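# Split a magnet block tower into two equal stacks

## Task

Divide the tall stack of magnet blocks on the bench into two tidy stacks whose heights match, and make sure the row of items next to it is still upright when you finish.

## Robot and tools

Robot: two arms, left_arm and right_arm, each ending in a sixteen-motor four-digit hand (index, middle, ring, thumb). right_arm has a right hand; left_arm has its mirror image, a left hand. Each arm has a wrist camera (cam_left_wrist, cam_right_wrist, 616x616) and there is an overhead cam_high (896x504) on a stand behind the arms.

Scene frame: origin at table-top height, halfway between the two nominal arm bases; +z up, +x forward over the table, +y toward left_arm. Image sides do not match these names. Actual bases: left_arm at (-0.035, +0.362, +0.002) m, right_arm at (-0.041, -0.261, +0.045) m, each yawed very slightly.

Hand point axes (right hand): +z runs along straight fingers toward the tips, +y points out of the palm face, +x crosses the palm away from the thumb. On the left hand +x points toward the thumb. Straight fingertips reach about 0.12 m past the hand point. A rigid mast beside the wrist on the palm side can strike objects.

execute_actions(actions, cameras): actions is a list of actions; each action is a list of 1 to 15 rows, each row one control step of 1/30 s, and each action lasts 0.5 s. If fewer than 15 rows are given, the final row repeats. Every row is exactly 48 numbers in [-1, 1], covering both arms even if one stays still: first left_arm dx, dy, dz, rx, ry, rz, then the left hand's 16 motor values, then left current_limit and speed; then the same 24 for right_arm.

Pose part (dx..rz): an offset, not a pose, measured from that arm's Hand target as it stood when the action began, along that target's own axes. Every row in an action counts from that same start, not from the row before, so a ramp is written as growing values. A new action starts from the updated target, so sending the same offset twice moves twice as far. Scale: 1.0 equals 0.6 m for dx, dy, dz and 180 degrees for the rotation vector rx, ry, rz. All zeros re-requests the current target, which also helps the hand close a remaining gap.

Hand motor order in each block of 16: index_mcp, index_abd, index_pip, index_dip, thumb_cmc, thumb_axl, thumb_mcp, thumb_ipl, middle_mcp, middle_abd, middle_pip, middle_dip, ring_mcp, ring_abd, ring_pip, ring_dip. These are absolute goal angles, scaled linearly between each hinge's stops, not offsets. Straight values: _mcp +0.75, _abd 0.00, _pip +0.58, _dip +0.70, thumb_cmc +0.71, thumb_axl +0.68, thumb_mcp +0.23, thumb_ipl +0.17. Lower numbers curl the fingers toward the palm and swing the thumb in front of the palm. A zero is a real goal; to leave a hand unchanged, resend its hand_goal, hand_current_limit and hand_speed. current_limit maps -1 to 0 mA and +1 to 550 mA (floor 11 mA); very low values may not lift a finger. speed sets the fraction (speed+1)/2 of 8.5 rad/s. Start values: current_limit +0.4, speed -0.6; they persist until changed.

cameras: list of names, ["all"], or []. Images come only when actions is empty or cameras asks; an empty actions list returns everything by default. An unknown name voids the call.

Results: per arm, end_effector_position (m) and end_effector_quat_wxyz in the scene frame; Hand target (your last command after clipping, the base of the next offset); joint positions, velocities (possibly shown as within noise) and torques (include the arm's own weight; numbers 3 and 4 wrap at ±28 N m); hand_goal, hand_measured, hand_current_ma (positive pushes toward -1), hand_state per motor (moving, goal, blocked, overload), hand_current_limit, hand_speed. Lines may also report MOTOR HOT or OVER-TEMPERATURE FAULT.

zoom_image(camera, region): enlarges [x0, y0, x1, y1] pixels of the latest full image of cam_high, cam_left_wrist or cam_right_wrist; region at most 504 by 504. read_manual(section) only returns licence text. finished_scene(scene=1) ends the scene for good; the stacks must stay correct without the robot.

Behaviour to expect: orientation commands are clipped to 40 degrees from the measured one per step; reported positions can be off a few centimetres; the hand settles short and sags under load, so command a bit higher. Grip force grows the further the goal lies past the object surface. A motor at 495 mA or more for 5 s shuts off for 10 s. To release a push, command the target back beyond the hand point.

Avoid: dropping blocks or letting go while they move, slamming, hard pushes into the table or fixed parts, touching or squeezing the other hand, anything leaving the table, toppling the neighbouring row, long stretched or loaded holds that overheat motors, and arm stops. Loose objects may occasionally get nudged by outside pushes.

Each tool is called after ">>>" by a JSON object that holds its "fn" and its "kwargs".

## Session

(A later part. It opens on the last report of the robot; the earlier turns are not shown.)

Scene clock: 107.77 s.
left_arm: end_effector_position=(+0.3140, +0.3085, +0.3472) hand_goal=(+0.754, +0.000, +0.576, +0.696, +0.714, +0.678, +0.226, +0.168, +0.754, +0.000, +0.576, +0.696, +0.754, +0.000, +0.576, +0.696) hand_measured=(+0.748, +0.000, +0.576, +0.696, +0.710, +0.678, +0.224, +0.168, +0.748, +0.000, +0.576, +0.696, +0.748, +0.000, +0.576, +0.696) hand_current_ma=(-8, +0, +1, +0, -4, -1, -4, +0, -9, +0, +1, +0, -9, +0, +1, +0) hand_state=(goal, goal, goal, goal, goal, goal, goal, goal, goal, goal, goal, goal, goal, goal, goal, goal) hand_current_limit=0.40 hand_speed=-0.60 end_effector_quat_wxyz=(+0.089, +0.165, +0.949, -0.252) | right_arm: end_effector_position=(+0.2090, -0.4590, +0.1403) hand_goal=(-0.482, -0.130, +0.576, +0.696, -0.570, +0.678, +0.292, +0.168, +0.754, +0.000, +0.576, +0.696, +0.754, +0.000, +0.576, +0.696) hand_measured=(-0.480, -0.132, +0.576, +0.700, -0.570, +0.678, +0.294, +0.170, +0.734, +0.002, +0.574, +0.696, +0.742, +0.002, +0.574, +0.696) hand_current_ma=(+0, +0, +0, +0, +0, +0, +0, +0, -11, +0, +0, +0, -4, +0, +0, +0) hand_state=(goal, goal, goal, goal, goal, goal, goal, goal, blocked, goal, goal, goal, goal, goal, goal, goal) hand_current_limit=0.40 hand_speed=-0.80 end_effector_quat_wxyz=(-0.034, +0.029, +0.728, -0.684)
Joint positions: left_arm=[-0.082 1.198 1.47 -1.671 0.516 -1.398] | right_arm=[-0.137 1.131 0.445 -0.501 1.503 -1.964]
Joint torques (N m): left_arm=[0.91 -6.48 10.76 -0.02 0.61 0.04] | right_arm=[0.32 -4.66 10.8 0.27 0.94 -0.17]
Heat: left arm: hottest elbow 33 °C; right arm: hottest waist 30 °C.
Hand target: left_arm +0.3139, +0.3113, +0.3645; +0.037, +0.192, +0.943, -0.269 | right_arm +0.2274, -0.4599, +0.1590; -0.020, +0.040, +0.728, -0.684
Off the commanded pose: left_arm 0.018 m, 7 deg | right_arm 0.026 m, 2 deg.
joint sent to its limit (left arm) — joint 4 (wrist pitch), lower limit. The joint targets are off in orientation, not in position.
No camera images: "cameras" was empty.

>>> {"fn": "execute_actions", "kwargs": {"actions": [[[0,0,0,0,0,0,0.754,0,0.576,0.696,0.714,0.678,0.226,0.168,0.754,0,0.576,0.696,0.754,0,0.576,0.696,0.4,-0.6,0.018,0.048,0,0,0,0,-0.483,-0.13,0.576,0.696,-0.571,0.678,0.291,0.168,0.754,0,0.576,0.696,0.754,0,0.576,0.696,0.4,-0.8]]], "cameras": []}}

Scene clock: 108.93 s.
left_arm: end_effector_position=(+0.3140, +0.3085, +0.3472) hand_goal=(+0.754, +0.000, +0.576, +0.696, +0.714, +0.678, +0.226, +0.168, +0.754, +0.000, +0.576, +0.696, +0.754, +0.000, +0.576, +0.696) hand_measured=(+0.748, +0.000, +0.576, +0.696, +0.710, +0.678, +0.224, +0.168, +0.748, +0.000, +0.576, +0.696, +0.748, +0.000, +0.576, +0.696) hand_current_ma=(-8, +0, +1, +0, -4, -1, -4, +0, -9, +0, +1, +0, -9, +0, +1, +0) hand_state=(goal, goal, goal, goal, goal, goal, goal, goal, goal, goal, goal, goal, goal, goal, goal, goal) hand_current_limit=0.40 hand_speed=-0.60 end_effector_quat_wxyz=(+0.089, +0.165, +0.949, -0.252) | right_arm: end_effector_position=(+0.2143, -0.4596, +0.1334) hand_goal=(-0.482, -0.130, +0.576, +0.696, -0.570, +0.678, +0.292, +0.168, +0.754, +0.000, +0.576, +0.696, +0.754, +0.000, +0.576, +0.696) hand_measured=(-0.480, -0.132, +0.576, +0.700, -0.570, +0.678, +0.294, +0.170, +0.734, +0.002, +0.574, +0.696, +0.742, +0.002, +0.574, +0.696) hand_current_ma=(+0, +0, +0, +0, +0, +0, +0, +0, -11, +0, +0, +0, -4, +0, +0, +0) hand_state=(goal, goal, goal, goal, goal, goal, goal, goal, blocked, goal, goal, goal, goal, goal, goal, goal) hand_current_limit=0.40 hand_speed=-0.80 end_effector_quat_wxyz=(-0.026, +0.039, +0.728, -0.684)
Joint positions: left_arm=[-0.082 1.198 1.47 -1.671 0.516 -1.398] | right_arm=[-0.137 1.167 0.445 -0.481 1.503 -1.925]
Joint torques (N m): left_arm=[0.5 -6.3 10.86 -0.27 0.64 0.07] | right_arm=[0.79 -3.02 6.61 0.98 1 0.16]
Heat: left arm: hottest elbow 33 °C; right arm: hottest waist 30 °C.
Hand target: left_arm +0.3139, +0.3113, +0.3645; +0.037, +0.192, +0.943, -0.269 | right_arm +0.2175, -0.4573, +0.1300; -0.020, +0.040, +0.728, -0.684
Off the commanded pose: left_arm 0.018 m, 7 deg | right_arm 0.005 m, 1 deg.
joint sent to its limit (left arm) — joint 4 (wrist pitch), lower limit. The joint targets are off in orientation, not in position.
No camera images: "cameras" was empty.

>>> {"fn": "execute_actions", "kwargs": {"actions": [[[0,0,0,0,0,0,0.754,0,0.576,0.696,0.714,0.678,0.226,0.168,0.754,0,0.576,0.696,0.754,0,0.576,0.696,0.4,-0.6,0.014,0.006,0,0,0,0,-0.483,-0.13,0.576,0.696,-0.571,0.678,0.291,0.168,0.754,0,0.576,0.696,0.754,0,0.576,0.696,0.4,-0.8]]], "cameras": ["cam_right_wrist"]}}

>>> {"fn": "zoom_image", "kwargs": {"camera": "cam_right_wrist", "region": [460, 130, 600, 300]}}

Scene clock: 109.83 s.
left_arm: end_effector_position=(+0.3140, +0.3085, +0.3472) hand_goal=(+0.754, +0.000, +0.576, +0.696, +0.714, +0.678, +0.226, +0.168, +0.754, +0.000, +0.576, +0.696, +0.754, +0.000, +0.576, +0.696) hand_measured=(+0.748, +0.000, +0.576, +0.696, +0.710, +0.678, +0.224, +0.168, +0.748, +0.000, +0.576, +0.696, +0.748, +0.000, +0.576, +0.696) hand_current_ma=(-8, +0, +1, +0, -4, -1, -4, +0, -9, +0, +1, +0, -9, +0, +1, +0) hand_state=(goal, goal, goal, goal, goal, goal, goal, goal, goal, goal, goal, goal, goal, goal, goal, goal) hand_current_limit=0.40 hand_speed=-0.60 end_effector_quat_wxyz=(+0.089, +0.165, +0.949, -0.252) | right_arm: end_effector_position=(+0.2049, -0.4585, +0.1253) hand_goal=(-0.482, -0.130, +0.576, +0.696, -0.570, +0.678, +0.292, +0.168, +0.754, +0.000, +0.576, +0.696, +0.754, +0.000, +0.576, +0.696) hand_measured=(-0.480, -0.132, +0.576, +0.700, -0.570, +0.678, +0.294, +0.170, +0.734, +0.002, +0.574, +0.696, +0.742, +0.002, +0.574, +0.696) hand_current_ma=(+0, +0, +0, +0, +0, +0, +0, +0, -11, +0, +0, +0, -4, +0, +0, +0) hand_state=(goal, goal, goal, goal, goal, goal, goal, goal, blocked, goal, goal, goal, goal, goal, goal, goal) hand_current_limit=0.40 hand_speed=-0.80 end_effector_quat_wxyz=(-0.031, +0.035, +0.729, -0.683)
Joint positions: left_arm=[-0.082 1.198 1.47 -1.671 0.516 -1.398] | right_arm=[-0.137 1.167 0.419 -0.481 1.503 -1.912]
Joint torques (N m): left_arm=[0.26 -6.07 11.21 0.08 0.57 0.02] | right_arm=[0.62 -3.96 6.72 0.81 1.02 0.13]
Heat: left arm: hottest elbow 33 °C; right arm: hottest waist 30 °C.
Hand target: left_arm +0.3139, +0.3113, +0.3645; +0.037, +0.192, +0.943, -0.269 | right_arm +0.2093, -0.4563, +0.1262; -0.020, +0.040, +0.728, -0.684
Off the commanded pose: left_arm 0.018 m, 7 deg | right_arm 0.005 m, 1 deg.
joint sent to its limit (left arm) — joint 4 (wrist pitch), lower limit. The joint targets are off in orientation, not in position.
Images, in order (width x height): cam_right_wrist 616x616.

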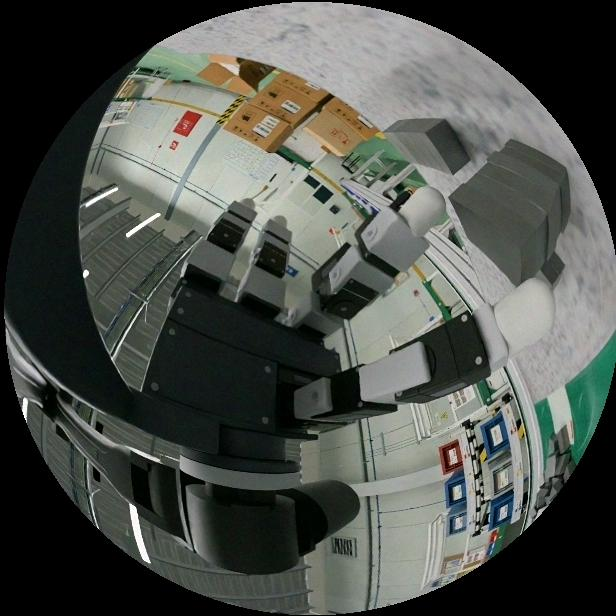

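Scaled by 2.965 from the camera's 616x616 image, which has a finer 880x880 frame.

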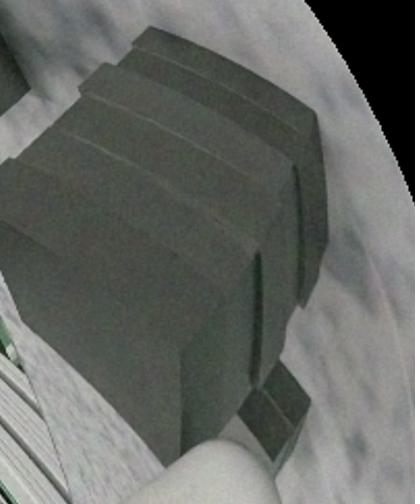

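>>> {"fn": "execute_actions", "kwargs": {"actions": [[[0,0,0,0,0,0,0.754,0,0.576,0.696,0.714,0.678,0.226,0.168,0.754,0,0.576,0.696,0.754,0,0.576,0.696,0.4,-0.6,-0.003,0.0095,0,0,0,0,-0.483,-0.13,0.576,0.696,-0.571,0.678,0.291,0.168,0.754,0,0.576,0.696,0.754,0,0.576,0.696,0.4,-0.8]]], "cameras": []}}

Scene clock: 111.17 s.
left_arm: end_effector_position=(+0.3140, +0.3085, +0.3472) hand_goal=(+0.754, +0.000, +0.576, +0.696, +0.714, +0.678, +0.226, +0.168, +0.754, +0.000, +0.576, +0.696, +0.754, +0.000, +0.576, +0.696) hand_measured=(+0.748, +0.000, +0.576, +0.696, +0.710, +0.678, +0.224, +0.168, +0.748, +0.000, +0.576, +0.696, +0.748, +0.000, +0.576, +0.696) hand_current_ma=(-8, +0, +1, +0, -4, -1, -4, +0, -9, +0, +1, +0, -9, +0, +1, +0) hand_state=(goal, goal, goal, goal, goal, goal, goal, goal, goal, goal, goal, goal, goal, goal, goal, goal) hand_current_limit=0.40 hand_speed=-0.60 end_effector_quat_wxyz=(+0.089, +0.165, +0.949, -0.252) | right_arm: end_effector_position=(+0.2063, -0.4587, +0.1224) hand_goal=(-0.482, -0.130, +0.576, +0.696, -0.570, +0.678, +0.292, +0.168, +0.754, +0.000, +0.576, +0.696, +0.754, +0.000, +0.576, +0.696) hand_measured=(-0.480, -0.132, +0.576, +0.700, -0.570, +0.678, +0.294, +0.170, +0.734, +0.002, +0.574, +0.696, +0.742, +0.002, +0.574, +0.696) hand_current_ma=(+0, +0, +0, +0, +0, +0, +0, +0, -11, +0, +0, +0, -4, +0, +0, +0) hand_state=(goal, goal, goal, goal, goal, goal, goal, goal, blocked, goal, goal, goal, goal, goal, goal, goal) hand_current_limit=0.40 hand_speed=-0.80 end_effector_quat_wxyz=(-0.028, +0.039, +0.728, -0.683)
Joint positions: left_arm=[-0.082 1.198 1.47 -1.671 0.516 -1.398] | right_arm=[-0.137 1.181 0.419 -0.478 1.503 -1.89]
Joint torques (N m): left_arm=[0.91 -6.71 11.08 -0.02 0.57 0.01] | right_arm=[1.03 -2.96 6.69 0.9 1.04 0.12]
Heat: left arm: hottest elbow 33 °C; right arm: hottest waist 30 °C.
Hand target: left_arm +0.3139, +0.3113, +0.3645; +0.037, +0.192, +0.943, -0.269 | right_arm +0.2113, -0.4561, +0.1205; -0.020, +0.040, +0.728, -0.684
Off the commanded pose: left_arm 0.018 m, 7 deg | right_arm 0.006 m, 1 deg.
joint sent to its limit (left arm) — joint 4 (wrist pitch), lower limit. The joint targets are off in orientation, not in position.
No camera images: "cameras" was empty.

>>> {"fn": "execute_actions", "kwargs": {"actions": [[[0,0,0,0,0,0,0.754,0,0.576,0.696,0.714,0.678,0.226,0.168,0.754,0,0.576,0.696,0.754,0,0.576,0.696,0.4,-0.6,0,0.004,-0.008,0,0,0,-0.483,-0.13,0.576,0.696,-0.571,0.678,0.291,0.168,0.754,0,0.576,0.696,0.754,0,0.576,0.696,0.4,-0.8]]], "cameras": []}}

Scene clock: 112.60 s.
left_arm: end_effector_position=(+0.3140, +0.3085, +0.3472) hand_goal=(+0.754, +0.000, +0.576, +0.696, +0.714, +0.678, +0.226, +0.168, +0.754, +0.000, +0.576, +0.696, +0.754, +0.000, +0.576, +0.696) hand_measured=(+0.748, +0.000, +0.576, +0.696, +0.710, +0.678, +0.224, +0.168, +0.748, +0.000, +0.576, +0.696, +0.748, +0.000, +0.576, +0.696) hand_current_ma=(-8, +0, +1, +0, -4, -1, -4, +0, -9, +0, +1, +0, -9, +0, +1, +0) hand_state=(goal, goal, goal, goal, goal, goal, goal, goal, goal, goal, goal, goal, goal, goal, goal, goal) hand_current_limit=0.40 hand_speed=-0.60 end_effector_quat_wxyz=(+0.089, +0.165, +0.949, -0.252) | right_arm: end_effector_position=(+0.2056, -0.4544, +0.1178) hand_goal=(-0.482, -0.130, +0.576, +0.696, -0.570, +0.678, +0.292, +0.168, +0.754, +0.000, +0.576, +0.696, +0.754, +0.000, +0.576, +0.696) hand_measured=(-0.480, -0.132, +0.576, +0.700, -0.570, +0.678, +0.294, +0.170, +0.734, +0.002, +0.574, +0.696, +0.742, +0.002, +0.574, +0.696) hand_current_ma=(+0, +0, +0, +0, +0, +0, +0, +0, -11, +0, +0, +0, -4, +0, +0, +0) hand_state=(goal, goal, goal, goal, goal, goal, goal, goal, blocked, goal, goal, goal, goal, goal, goal, goal) hand_current_limit=0.40 hand_speed=-0.80 end_effector_quat_wxyz=(-0.021, +0.038, +0.729, -0.683)
Joint positions: left_arm=[-0.082 1.198 1.47 -1.671 0.516 -1.398] | right_arm=[-0.121 1.196 0.419 -0.54 1.503 -1.803]
Joint torques (N m): left_arm=[0.15 -6.12 10.99 -0.35 0.54 0.1] | right_arm=[1.14 -3.02 7.27 0.13 1.11 0.14]
Heat: left arm: hottest elbow 33 °C; right arm: hottest waist 30 °C.
Hand target: left_arm +0.3139, +0.3113, +0.3645; +0.037, +0.192, +0.943, -0.269 | right_arm +0.2118, -0.4512, +0.1184; -0.020, +0.040, +0.728, -0.684
Off the commanded pose: left_arm 0.018 m, 7 deg | right_arm 0.007 m, 0 deg.
joint sent to its limit (left arm) — joint 4 (wrist pitch), lower limit. The joint targets are off in orientation, not in position.
No camera images: "cameras" was empty.

>>> {"fn": "execute_actions", "kwargs": {"actions": [[[0,0,0,0,0,0,0.754,0,0.576,0.696,0.714,0.678,0.226,0.168,0.754,0,0.576,0.696,0.754,0,0.576,0.696,0.4,-0.6,0,-0.008,0,0,0,0,-0.483,-0.13,0.576,0.696,-0.571,0.678,0.291,0.168,0.754,0,0.576,0.696,0.754,0,0.576,0.696,0.4,-0.8]]], "cameras": ["cam_right_wrist"]}}

>>> {"fn": "zoom_image", "kwargs": {"camera": "cam_right_wrist", "region": [430, 130, 600, 300]}}

Scene clock: 113.87 s.
left_arm: end_effector_position=(+0.3140, +0.3085, +0.3472) hand_goal=(+0.754, +0.000, +0.576, +0.696, +0.714, +0.678, +0.226, +0.168, +0.754, +0.000, +0.576, +0.696, +0.754, +0.000, +0.576, +0.696) hand_measured=(+0.748, +0.000, +0.576, +0.696, +0.710, +0.678, +0.224, +0.168, +0.748, +0.000, +0.576, +0.696, +0.748, +0.000, +0.576, +0.696) hand_current_ma=(-8, +0, +1, +0, -4, -1, -4, +0, -9, +0, +1, +0, -9, +0, +1, +0) hand_state=(goal, goal, goal, goal, goal, goal, goal, goal, goal, goal, goal, goal, goal, goal, goal, goal) hand_current_limit=0.40 hand_speed=-0.60 end_effector_quat_wxyz=(+0.089, +0.165, +0.949, -0.252) | right_arm: end_effector_position=(+0.1976, -0.4536, +0.1159) hand_goal=(-0.482, -0.130, +0.576, +0.696, -0.570, +0.678, +0.292, +0.168, +0.754, +0.000, +0.576, +0.696, +0.754, +0.000, +0.576, +0.696) hand_measured=(-0.480, -0.132, +0.576, +0.700, -0.570, +0.678, +0.294, +0.170, +0.734, +0.002, +0.574, +0.696, +0.742, +0.002, +0.574, +0.696) hand_current_ma=(+0, +0, +0, +0, +0, +0, +0, +0, -11, +0, +0, +0, -4, +0, +0, +0) hand_state=(goal, goal, goal, goal, goal, goal, goal, goal, blocked, goal, goal, goal, goal, goal, goal, goal) hand_current_limit=0.40 hand_speed=-0.80 end_effector_quat_wxyz=(-0.030, +0.032, +0.730, -0.682)
Joint positions: left_arm=[-0.082 1.198 1.47 -1.671 0.516 -1.398] | right_arm=[-0.121 1.196 0.419 -0.614 1.503 -1.751]
Joint torques (N m): left_arm=[-0.03 -6.18 10.82 0.08 0.57 -0.06] | right_arm=[1.08 -3.31 8.54 0.05 1.13 0.13]
Heat: left arm: hottest elbow 33 °C; right arm: hottest waist 30 °C.
Hand target: left_arm +0.3139, +0.3113, +0.3645; +0.037, +0.192, +0.943, -0.269 | right_arm +0.2116, -0.4515, +0.1232; -0.020, +0.040, +0.728, -0.684
Off the commanded pose: left_arm 0.018 m, 7 deg | right_arm 0.016 m, 1 deg.
joint sent to its limit (left arm) — joint 4 (wrist pitch), lower limit. The joint targets are off in orientation, not in position.
Images, in order (width x height): cam_right_wrist 616x616.

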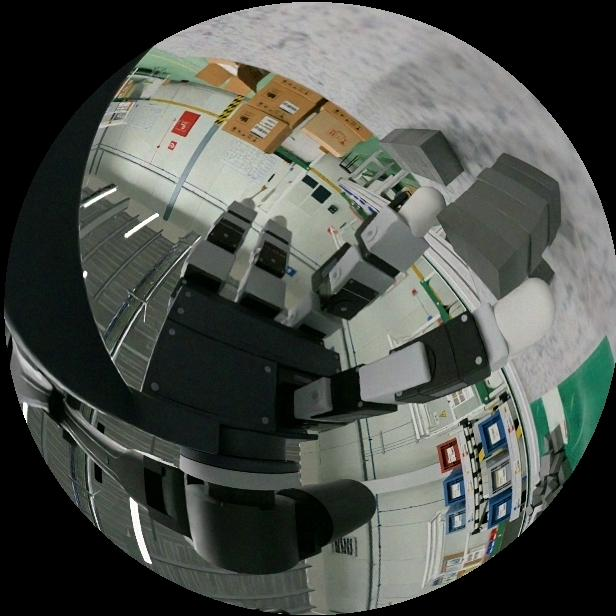

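Scaled by 2.965 from the camera's 616x616 image, which has a finer 880x880 frame.

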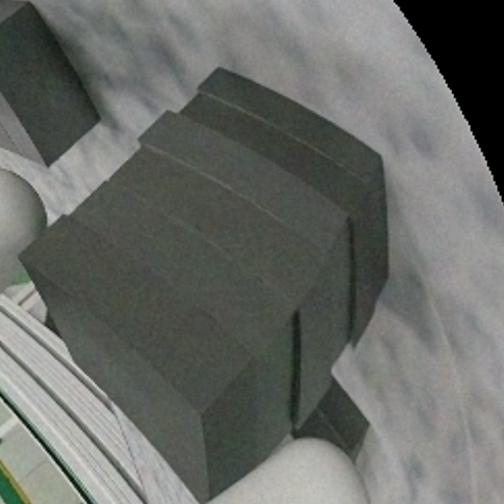

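>>> {"fn": "execute_actions", "kwargs": {"actions": [[[0,0,0,0,0,0,0.754,0,0.576,0.696,0.714,0.678,0.226,0.168,0.754,0,0.576,0.696,0.754,0,0.576,0.696,0.4,-0.6,-0.004,-0.03,0,0,0,0,-0.483,-0.13,0.576,0.696,-0.571,0.678,0.291,0.168,0.754,0,0.576,0.696,0.754,0,0.576,0.696,0.4,-0.8]]], "cameras": []}}

Scene clock: 115.97 s.
left_arm: end_effector_position=(+0.3140, +0.3085, +0.3472) hand_goal=(+0.754, +0.000, +0.576, +0.696, +0.714, +0.678, +0.226, +0.168, +0.754, +0.000, +0.576, +0.696, +0.754, +0.000, +0.576, +0.696) hand_measured=(+0.748, +0.000, +0.576, +0.696, +0.710, +0.678, +0.224, +0.168, +0.748, +0.000, +0.576, +0.696, +0.748, +0.000, +0.576, +0.696) hand_current_ma=(-8, +0, +1, +0, -4, -1, -4, +0, -9, +0, +1, +0, -9, +0, +1, +0) hand_state=(goal, goal, goal, goal, goal, goal, goal, goal, goal, goal, goal, goal, goal, goal, goal, goal) hand_current_limit=0.40 hand_speed=-0.60 end_effector_quat_wxyz=(+0.089, +0.165, +0.949, -0.252) | right_arm: end_effector_position=(+0.1927, -0.4531, +0.1230) hand_goal=(-0.482, -0.130, +0.576, +0.696, -0.570, +0.678, +0.292, +0.168, +0.754, +0.000, +0.576, +0.696, +0.754, +0.000, +0.576, +0.696) hand_measured=(-0.480, -0.132, +0.576, +0.700, -0.570, +0.678, +0.294, +0.170, +0.734, +0.002, +0.574, +0.696, +0.742, +0.002, +0.574, +0.696) hand_current_ma=(+0, +0, +0, +0, +0, +0, +0, +0, -11, +0, +0, +0, -4, +0, +0, +0) hand_state=(goal, goal, goal, goal, goal, goal, goal, goal, blocked, goal, goal, goal, goal, goal, goal, goal) hand_current_limit=0.40 hand_speed=-0.80 end_effector_quat_wxyz=(-0.038, +0.024, +0.730, -0.682)
Joint positions: left_arm=[-0.082 1.198 1.47 -1.671 0.516 -1.398] | right_arm=[-0.121 1.167 0.427 -0.672 1.503 -1.753]
Joint torques (N m): left_arm=[0.56 -7.18 11.11 0.1 0.56 0.08] | right_arm=[0.67 -4.84 10.19 0.03 1.15 -0.03]
Heat: left arm: hottest elbow 33 °C; right arm: hottest waist 30 °C.
Hand target: left_arm +0.3139, +0.3113, +0.3645; +0.037, +0.192, +0.943, -0.269 | right_arm +0.2135, -0.4528, +0.1414; -0.020, +0.040, +0.728, -0.684
Off the commanded pose: left_arm 0.018 m, 7 deg | right_arm 0.028 m, 3 deg.
joint sent to its limit (left arm) — joint 4 (wrist pitch), lower limit. The joint targets are off in orientation, not in position.
No camera images: "cameras" was empty.

>>> {"fn": "execute_actions", "kwargs": {"actions": [[[0,0,0,0,0,0,0.754,0,0.576,0.696,0.714,0.678,0.226,0.168,0.754,0,0.576,0.696,0.754,0,0.576,0.696,0.4,-0.6,-0.015,-0.015,0,0,0,0,-0.483,-0.13,0.576,0.696,-0.571,0.678,0.291,0.168,0.754,0,0.576,0.696,0.754,0,0.576,0.696,0.4,-0.8]],[[0,0,0,0,0,0,0.754,0,0.576,0.696,0.714,0.678,0.226,0.168,0.754,0,0.576,0.696,0.754,0,0.576,0.696,0.4,-0.6,0,-0.01,0,0,0,0,-0.483,-0.13,0.576,0.696,-0.571,0.678,0.291,0.168,0.754,0,0.576,0.696,0.754,0,0.576,0.696,0.4,-0.8]]], "cameras": []}}

Scene clock: 117.47 s.
left_arm: end_effector_position=(+0.3140, +0.3085, +0.3472) hand_goal=(+0.754, +0.000, +0.576, +0.696, +0.714, +0.678, +0.226, +0.168, +0.754, +0.000, +0.576, +0.696, +0.754, +0.000, +0.576, +0.696) hand_measured=(+0.748, +0.000, +0.576, +0.696, +0.710, +0.678, +0.224, +0.168, +0.748, +0.000, +0.576, +0.696, +0.748, +0.000, +0.576, +0.696) hand_current_ma=(-8, +0, +1, +0, -4, -1, -4, +0, -9, +0, +1, +0, -9, +0, +1, +0) hand_state=(goal, goal, goal, goal, goal, goal, goal, goal, goal, goal, goal, goal, goal, goal, goal, goal) hand_current_limit=0.40 hand_speed=-0.60 end_effector_quat_wxyz=(+0.089, +0.165, +0.949, -0.252) | right_arm: end_effector_position=(+0.2022, -0.4540, +0.1366) hand_goal=(-0.482, -0.130, +0.576, +0.696, -0.570, +0.678, +0.292, +0.168, +0.754, +0.000, +0.576, +0.696, +0.754, +0.000, +0.576, +0.696) hand_measured=(-0.480, -0.132, +0.576, +0.700, -0.570, +0.678, +0.294, +0.170, +0.734, +0.002, +0.574, +0.696, +0.742, +0.002, +0.574, +0.696) hand_current_ma=(+0, +0, +0, +0, +0, +0, +0, +0, -11, +0, +0, +0, -4, +0, +0, +0) hand_state=(goal, goal, goal, goal, goal, goal, goal, goal, blocked, goal, goal, goal, goal, goal, goal, goal) hand_current_limit=0.40 hand_speed=-0.80 end_effector_quat_wxyz=(-0.038, +0.024, +0.730, -0.682)
Joint positions: left_arm=[-0.082 1.198 1.47 -1.671 0.516 -1.398] | right_arm=[-0.121 1.159 0.469 -0.721 1.503 -1.754]
Joint torques (N m): left_arm=[0.62 -6.36 11.07 -0.13 0.55 0.06] | right_arm=[0.5 -5.19 10.56 0.03 1.16 -0.07]
Heat: left arm: hottest elbow 33 °C; right arm: hottest waist 30 °C.
Hand target: left_arm +0.3139, +0.3113, +0.3645; +0.037, +0.192, +0.943, -0.269 | right_arm +0.2220, -0.4545, +0.1565; -0.020, +0.040, +0.728, -0.684
Off the commanded pose: left_arm 0.018 m, 7 deg | right_arm 0.028 m, 3 deg.
joint sent to its limit (left arm) — joint 4 (wrist pitch), lower limit. The joint targets are off in orientation, not in position.
No camera images: "cameras" was empty.

>>> {"fn": "execute_actions", "kwargs": {"actions": [[[0,0,0,0,0,0,0.754,0,0.576,0.696,0.714,0.678,0.226,0.168,0.754,0,0.576,0.696,0.754,0,0.576,0.696,0.4,-0.6,-0.012,-0.008,0,0,0,0.01,-0.483,-0.13,0.576,0.696,-0.571,0.678,0.291,0.168,0.754,0,0.576,0.696,0.754,0,0.576,0.696,0.4,-0.8]],[[0,0,0,0,0,0,0.754,0,0.576,0.696,0.714,0.678,0.226,0.168,0.754,0,0.576,0.696,0.754,0,0.576,0.696,0.4,-0.6,0.018,0.04,0,0,0,-0.01,-0.483,-0.13,0.576,0.696,-0.571,0.678,0.291,0.168,0.754,0,0.576,0.696,0.754,0,0.576,0.696,0.4,-0.8]]], "cameras": []}}

Scene clock: 119.17 s.
left_arm: end_effector_position=(+0.3140, +0.3085, +0.3472) hand_goal=(+0.754, +0.000, +0.576, +0.696, +0.714, +0.678, +0.226, +0.168, +0.754, +0.000, +0.576, +0.696, +0.754, +0.000, +0.576, +0.696) hand_measured=(+0.748, +0.000, +0.576, +0.696, +0.710, +0.678, +0.224, +0.168, +0.748, +0.000, +0.576, +0.696, +0.748, +0.000, +0.576, +0.696) hand_current_ma=(-8, +0, +1, +0, -4, -1, -4, +0, -9, +0, +1, +0, -9, +0, +1, +0) hand_state=(goal, goal, goal, goal, goal, goal, goal, goal, goal, goal, goal, goal, goal, goal, goal, goal) hand_current_limit=0.40 hand_speed=-0.60 end_effector_quat_wxyz=(+0.089, +0.165, +0.949, -0.252) | right_arm: end_effector_position=(+0.2112, -0.4550, +0.1349) hand_goal=(-0.482, -0.130, +0.576, +0.696, -0.570, +0.678, +0.292, +0.168, +0.754, +0.000, +0.576, +0.696, +0.754, +0.000, +0.576, +0.696) hand_measured=(-0.480, -0.132, +0.576, +0.700, -0.570, +0.678, +0.294, +0.170, +0.734, +0.002, +0.574, +0.696, +0.742, +0.002, +0.574, +0.696) hand_current_ma=(+0, +0, +0, +0, +0, +0, +0, +0, -11, +0, +0, +0, -4, +0, +0, +0) hand_state=(goal, goal, goal, goal, goal, goal, goal, goal, blocked, goal, goal, goal, goal, goal, goal, goal) hand_current_limit=0.40 hand_speed=-0.80 end_effector_quat_wxyz=(-0.027, +0.037, +0.730, -0.682)
Joint positions: left_arm=[-0.082 1.198 1.47 -1.671 0.516 -1.398] | right_arm=[-0.121 1.189 0.483 -0.719 1.503 -1.707]
Joint torques (N m): left_arm=[1.32 -6.24 10.96 -0.2 0.62 0.09] | right_arm=[0.91 -3.25 7.76 0.38 1.18 0.13]
Heat: left arm: hottest elbow 33 °C; right arm: hottest waist 30 °C.
Hand target: left_arm +0.3139, +0.3113, +0.3645; +0.037, +0.192, +0.943, -0.269 | right_arm +0.2198, -0.4531, +0.1370; -0.020, +0.040, +0.728, -0.684
Off the commanded pose: left_arm 0.018 m, 7 deg | right_arm 0.009 m, 1 deg.
joint sent to its limit (left arm) — joint 4 (wrist pitch), lower limit. The joint targets are off in orientation, not in position.
No camera images: "cameras" was empty.

>>> {"fn": "execute_actions", "kwargs": {"actions": [[[0,0,0,0,0,0,0.754,0,0.576,0.696,0.714,0.678,0.226,0.168,0.754,0,0.576,0.696,0.754,0,0.576,0.696,0.4,-0.6,0.010,0.018,0,0,0,0,-0.483,-0.13,0.576,0.696,-0.571,0.678,0.291,0.168,0.754,0,0.576,0.696,0.754,0,0.576,0.696,0.4,-0.8]]], "cameras": ["cam_right_wrist"]}}

>>> {"fn": "zoom_image", "kwargs": {"camera": "cam_right_wrist", "region": [430, 130, 600, 300]}}

Scene clock: 120.27 s.
left_arm: end_effector_position=(+0.3140, +0.3085, +0.3472) hand_goal=(+0.754, +0.000, +0.576, +0.696, +0.714, +0.678, +0.226, +0.168, +0.754, +0.000, +0.576, +0.696, +0.754, +0.000, +0.576, +0.696) hand_measured=(+0.748, +0.000, +0.576, +0.696, +0.710, +0.678, +0.224, +0.168, +0.748, +0.000, +0.576, +0.696, +0.748, +0.000, +0.576, +0.696) hand_current_ma=(-8, +0, +1, +0, -4, -1, -4, +0, -9, +0, +1, +0, -9, +0, +1, +0) hand_state=(goal, goal, goal, goal, goal, goal, goal, goal, goal, goal, goal, goal, goal, goal, goal, goal) hand_current_limit=0.40 hand_speed=-0.60 end_effector_quat_wxyz=(+0.089, +0.165, +0.949, -0.252) | right_arm: end_effector_position=(+0.2105, -0.4549, +0.1281) hand_goal=(-0.482, -0.130, +0.576, +0.696, -0.570, +0.678, +0.292, +0.168, +0.754, +0.000, +0.576, +0.696, +0.754, +0.000, +0.576, +0.696) hand_measured=(-0.480, -0.132, +0.576, +0.700, -0.570, +0.678, +0.294, +0.170, +0.734, +0.002, +0.574, +0.696, +0.742, +0.002, +0.574, +0.696) hand_current_ma=(+0, +0, +0, +0, +0, +0, +0, +0, -11, +0, +0, +0, -4, +0, +0, +0) hand_state=(goal, goal, goal, goal, goal, goal, goal, goal, blocked, goal, goal, goal, goal, goal, goal, goal) hand_current_limit=0.40 hand_speed=-0.80 end_effector_quat_wxyz=(-0.024, +0.042, +0.729, -0.682)
Joint positions: left_arm=[-0.082 1.198 1.47 -1.671 0.516 -1.398] | right_arm=[-0.121 1.211 0.475 -0.717 1.503 -1.667]
Joint torques (N m): left_arm=[0.67 -6.12 11.15 -0.18 0.53 -0.02] | right_arm=[1.2 -3.37 6.54 0.36 1.19 0.13]
Heat: left arm: hottest elbow 33 °C; right arm: hottest waist 30 °C.
Hand target: left_arm +0.3139, +0.3113, +0.3645; +0.037, +0.192, +0.943, -0.269 | right_arm +0.2140, -0.4519, +0.1259; -0.020, +0.040, +0.728, -0.684
Off the commanded pose: left_arm 0.018 m, 7 deg | right_arm 0.005 m, 1 deg.
joint sent to its limit (left arm) — joint 4 (wrist pitch), lower limit. The joint targets are off in orientation, not in position.
Images, in order (width x height): cam_right_wrist 616x616.

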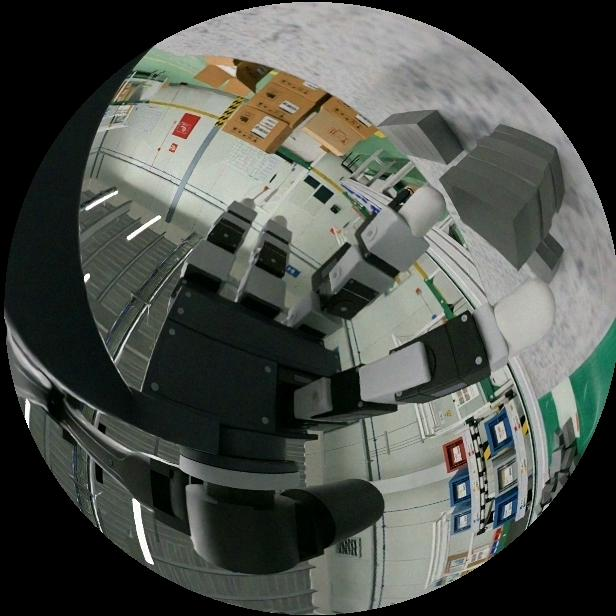

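Scaled by 2.965 from the camera's 616x616 image, which has a finer 880x880 frame.

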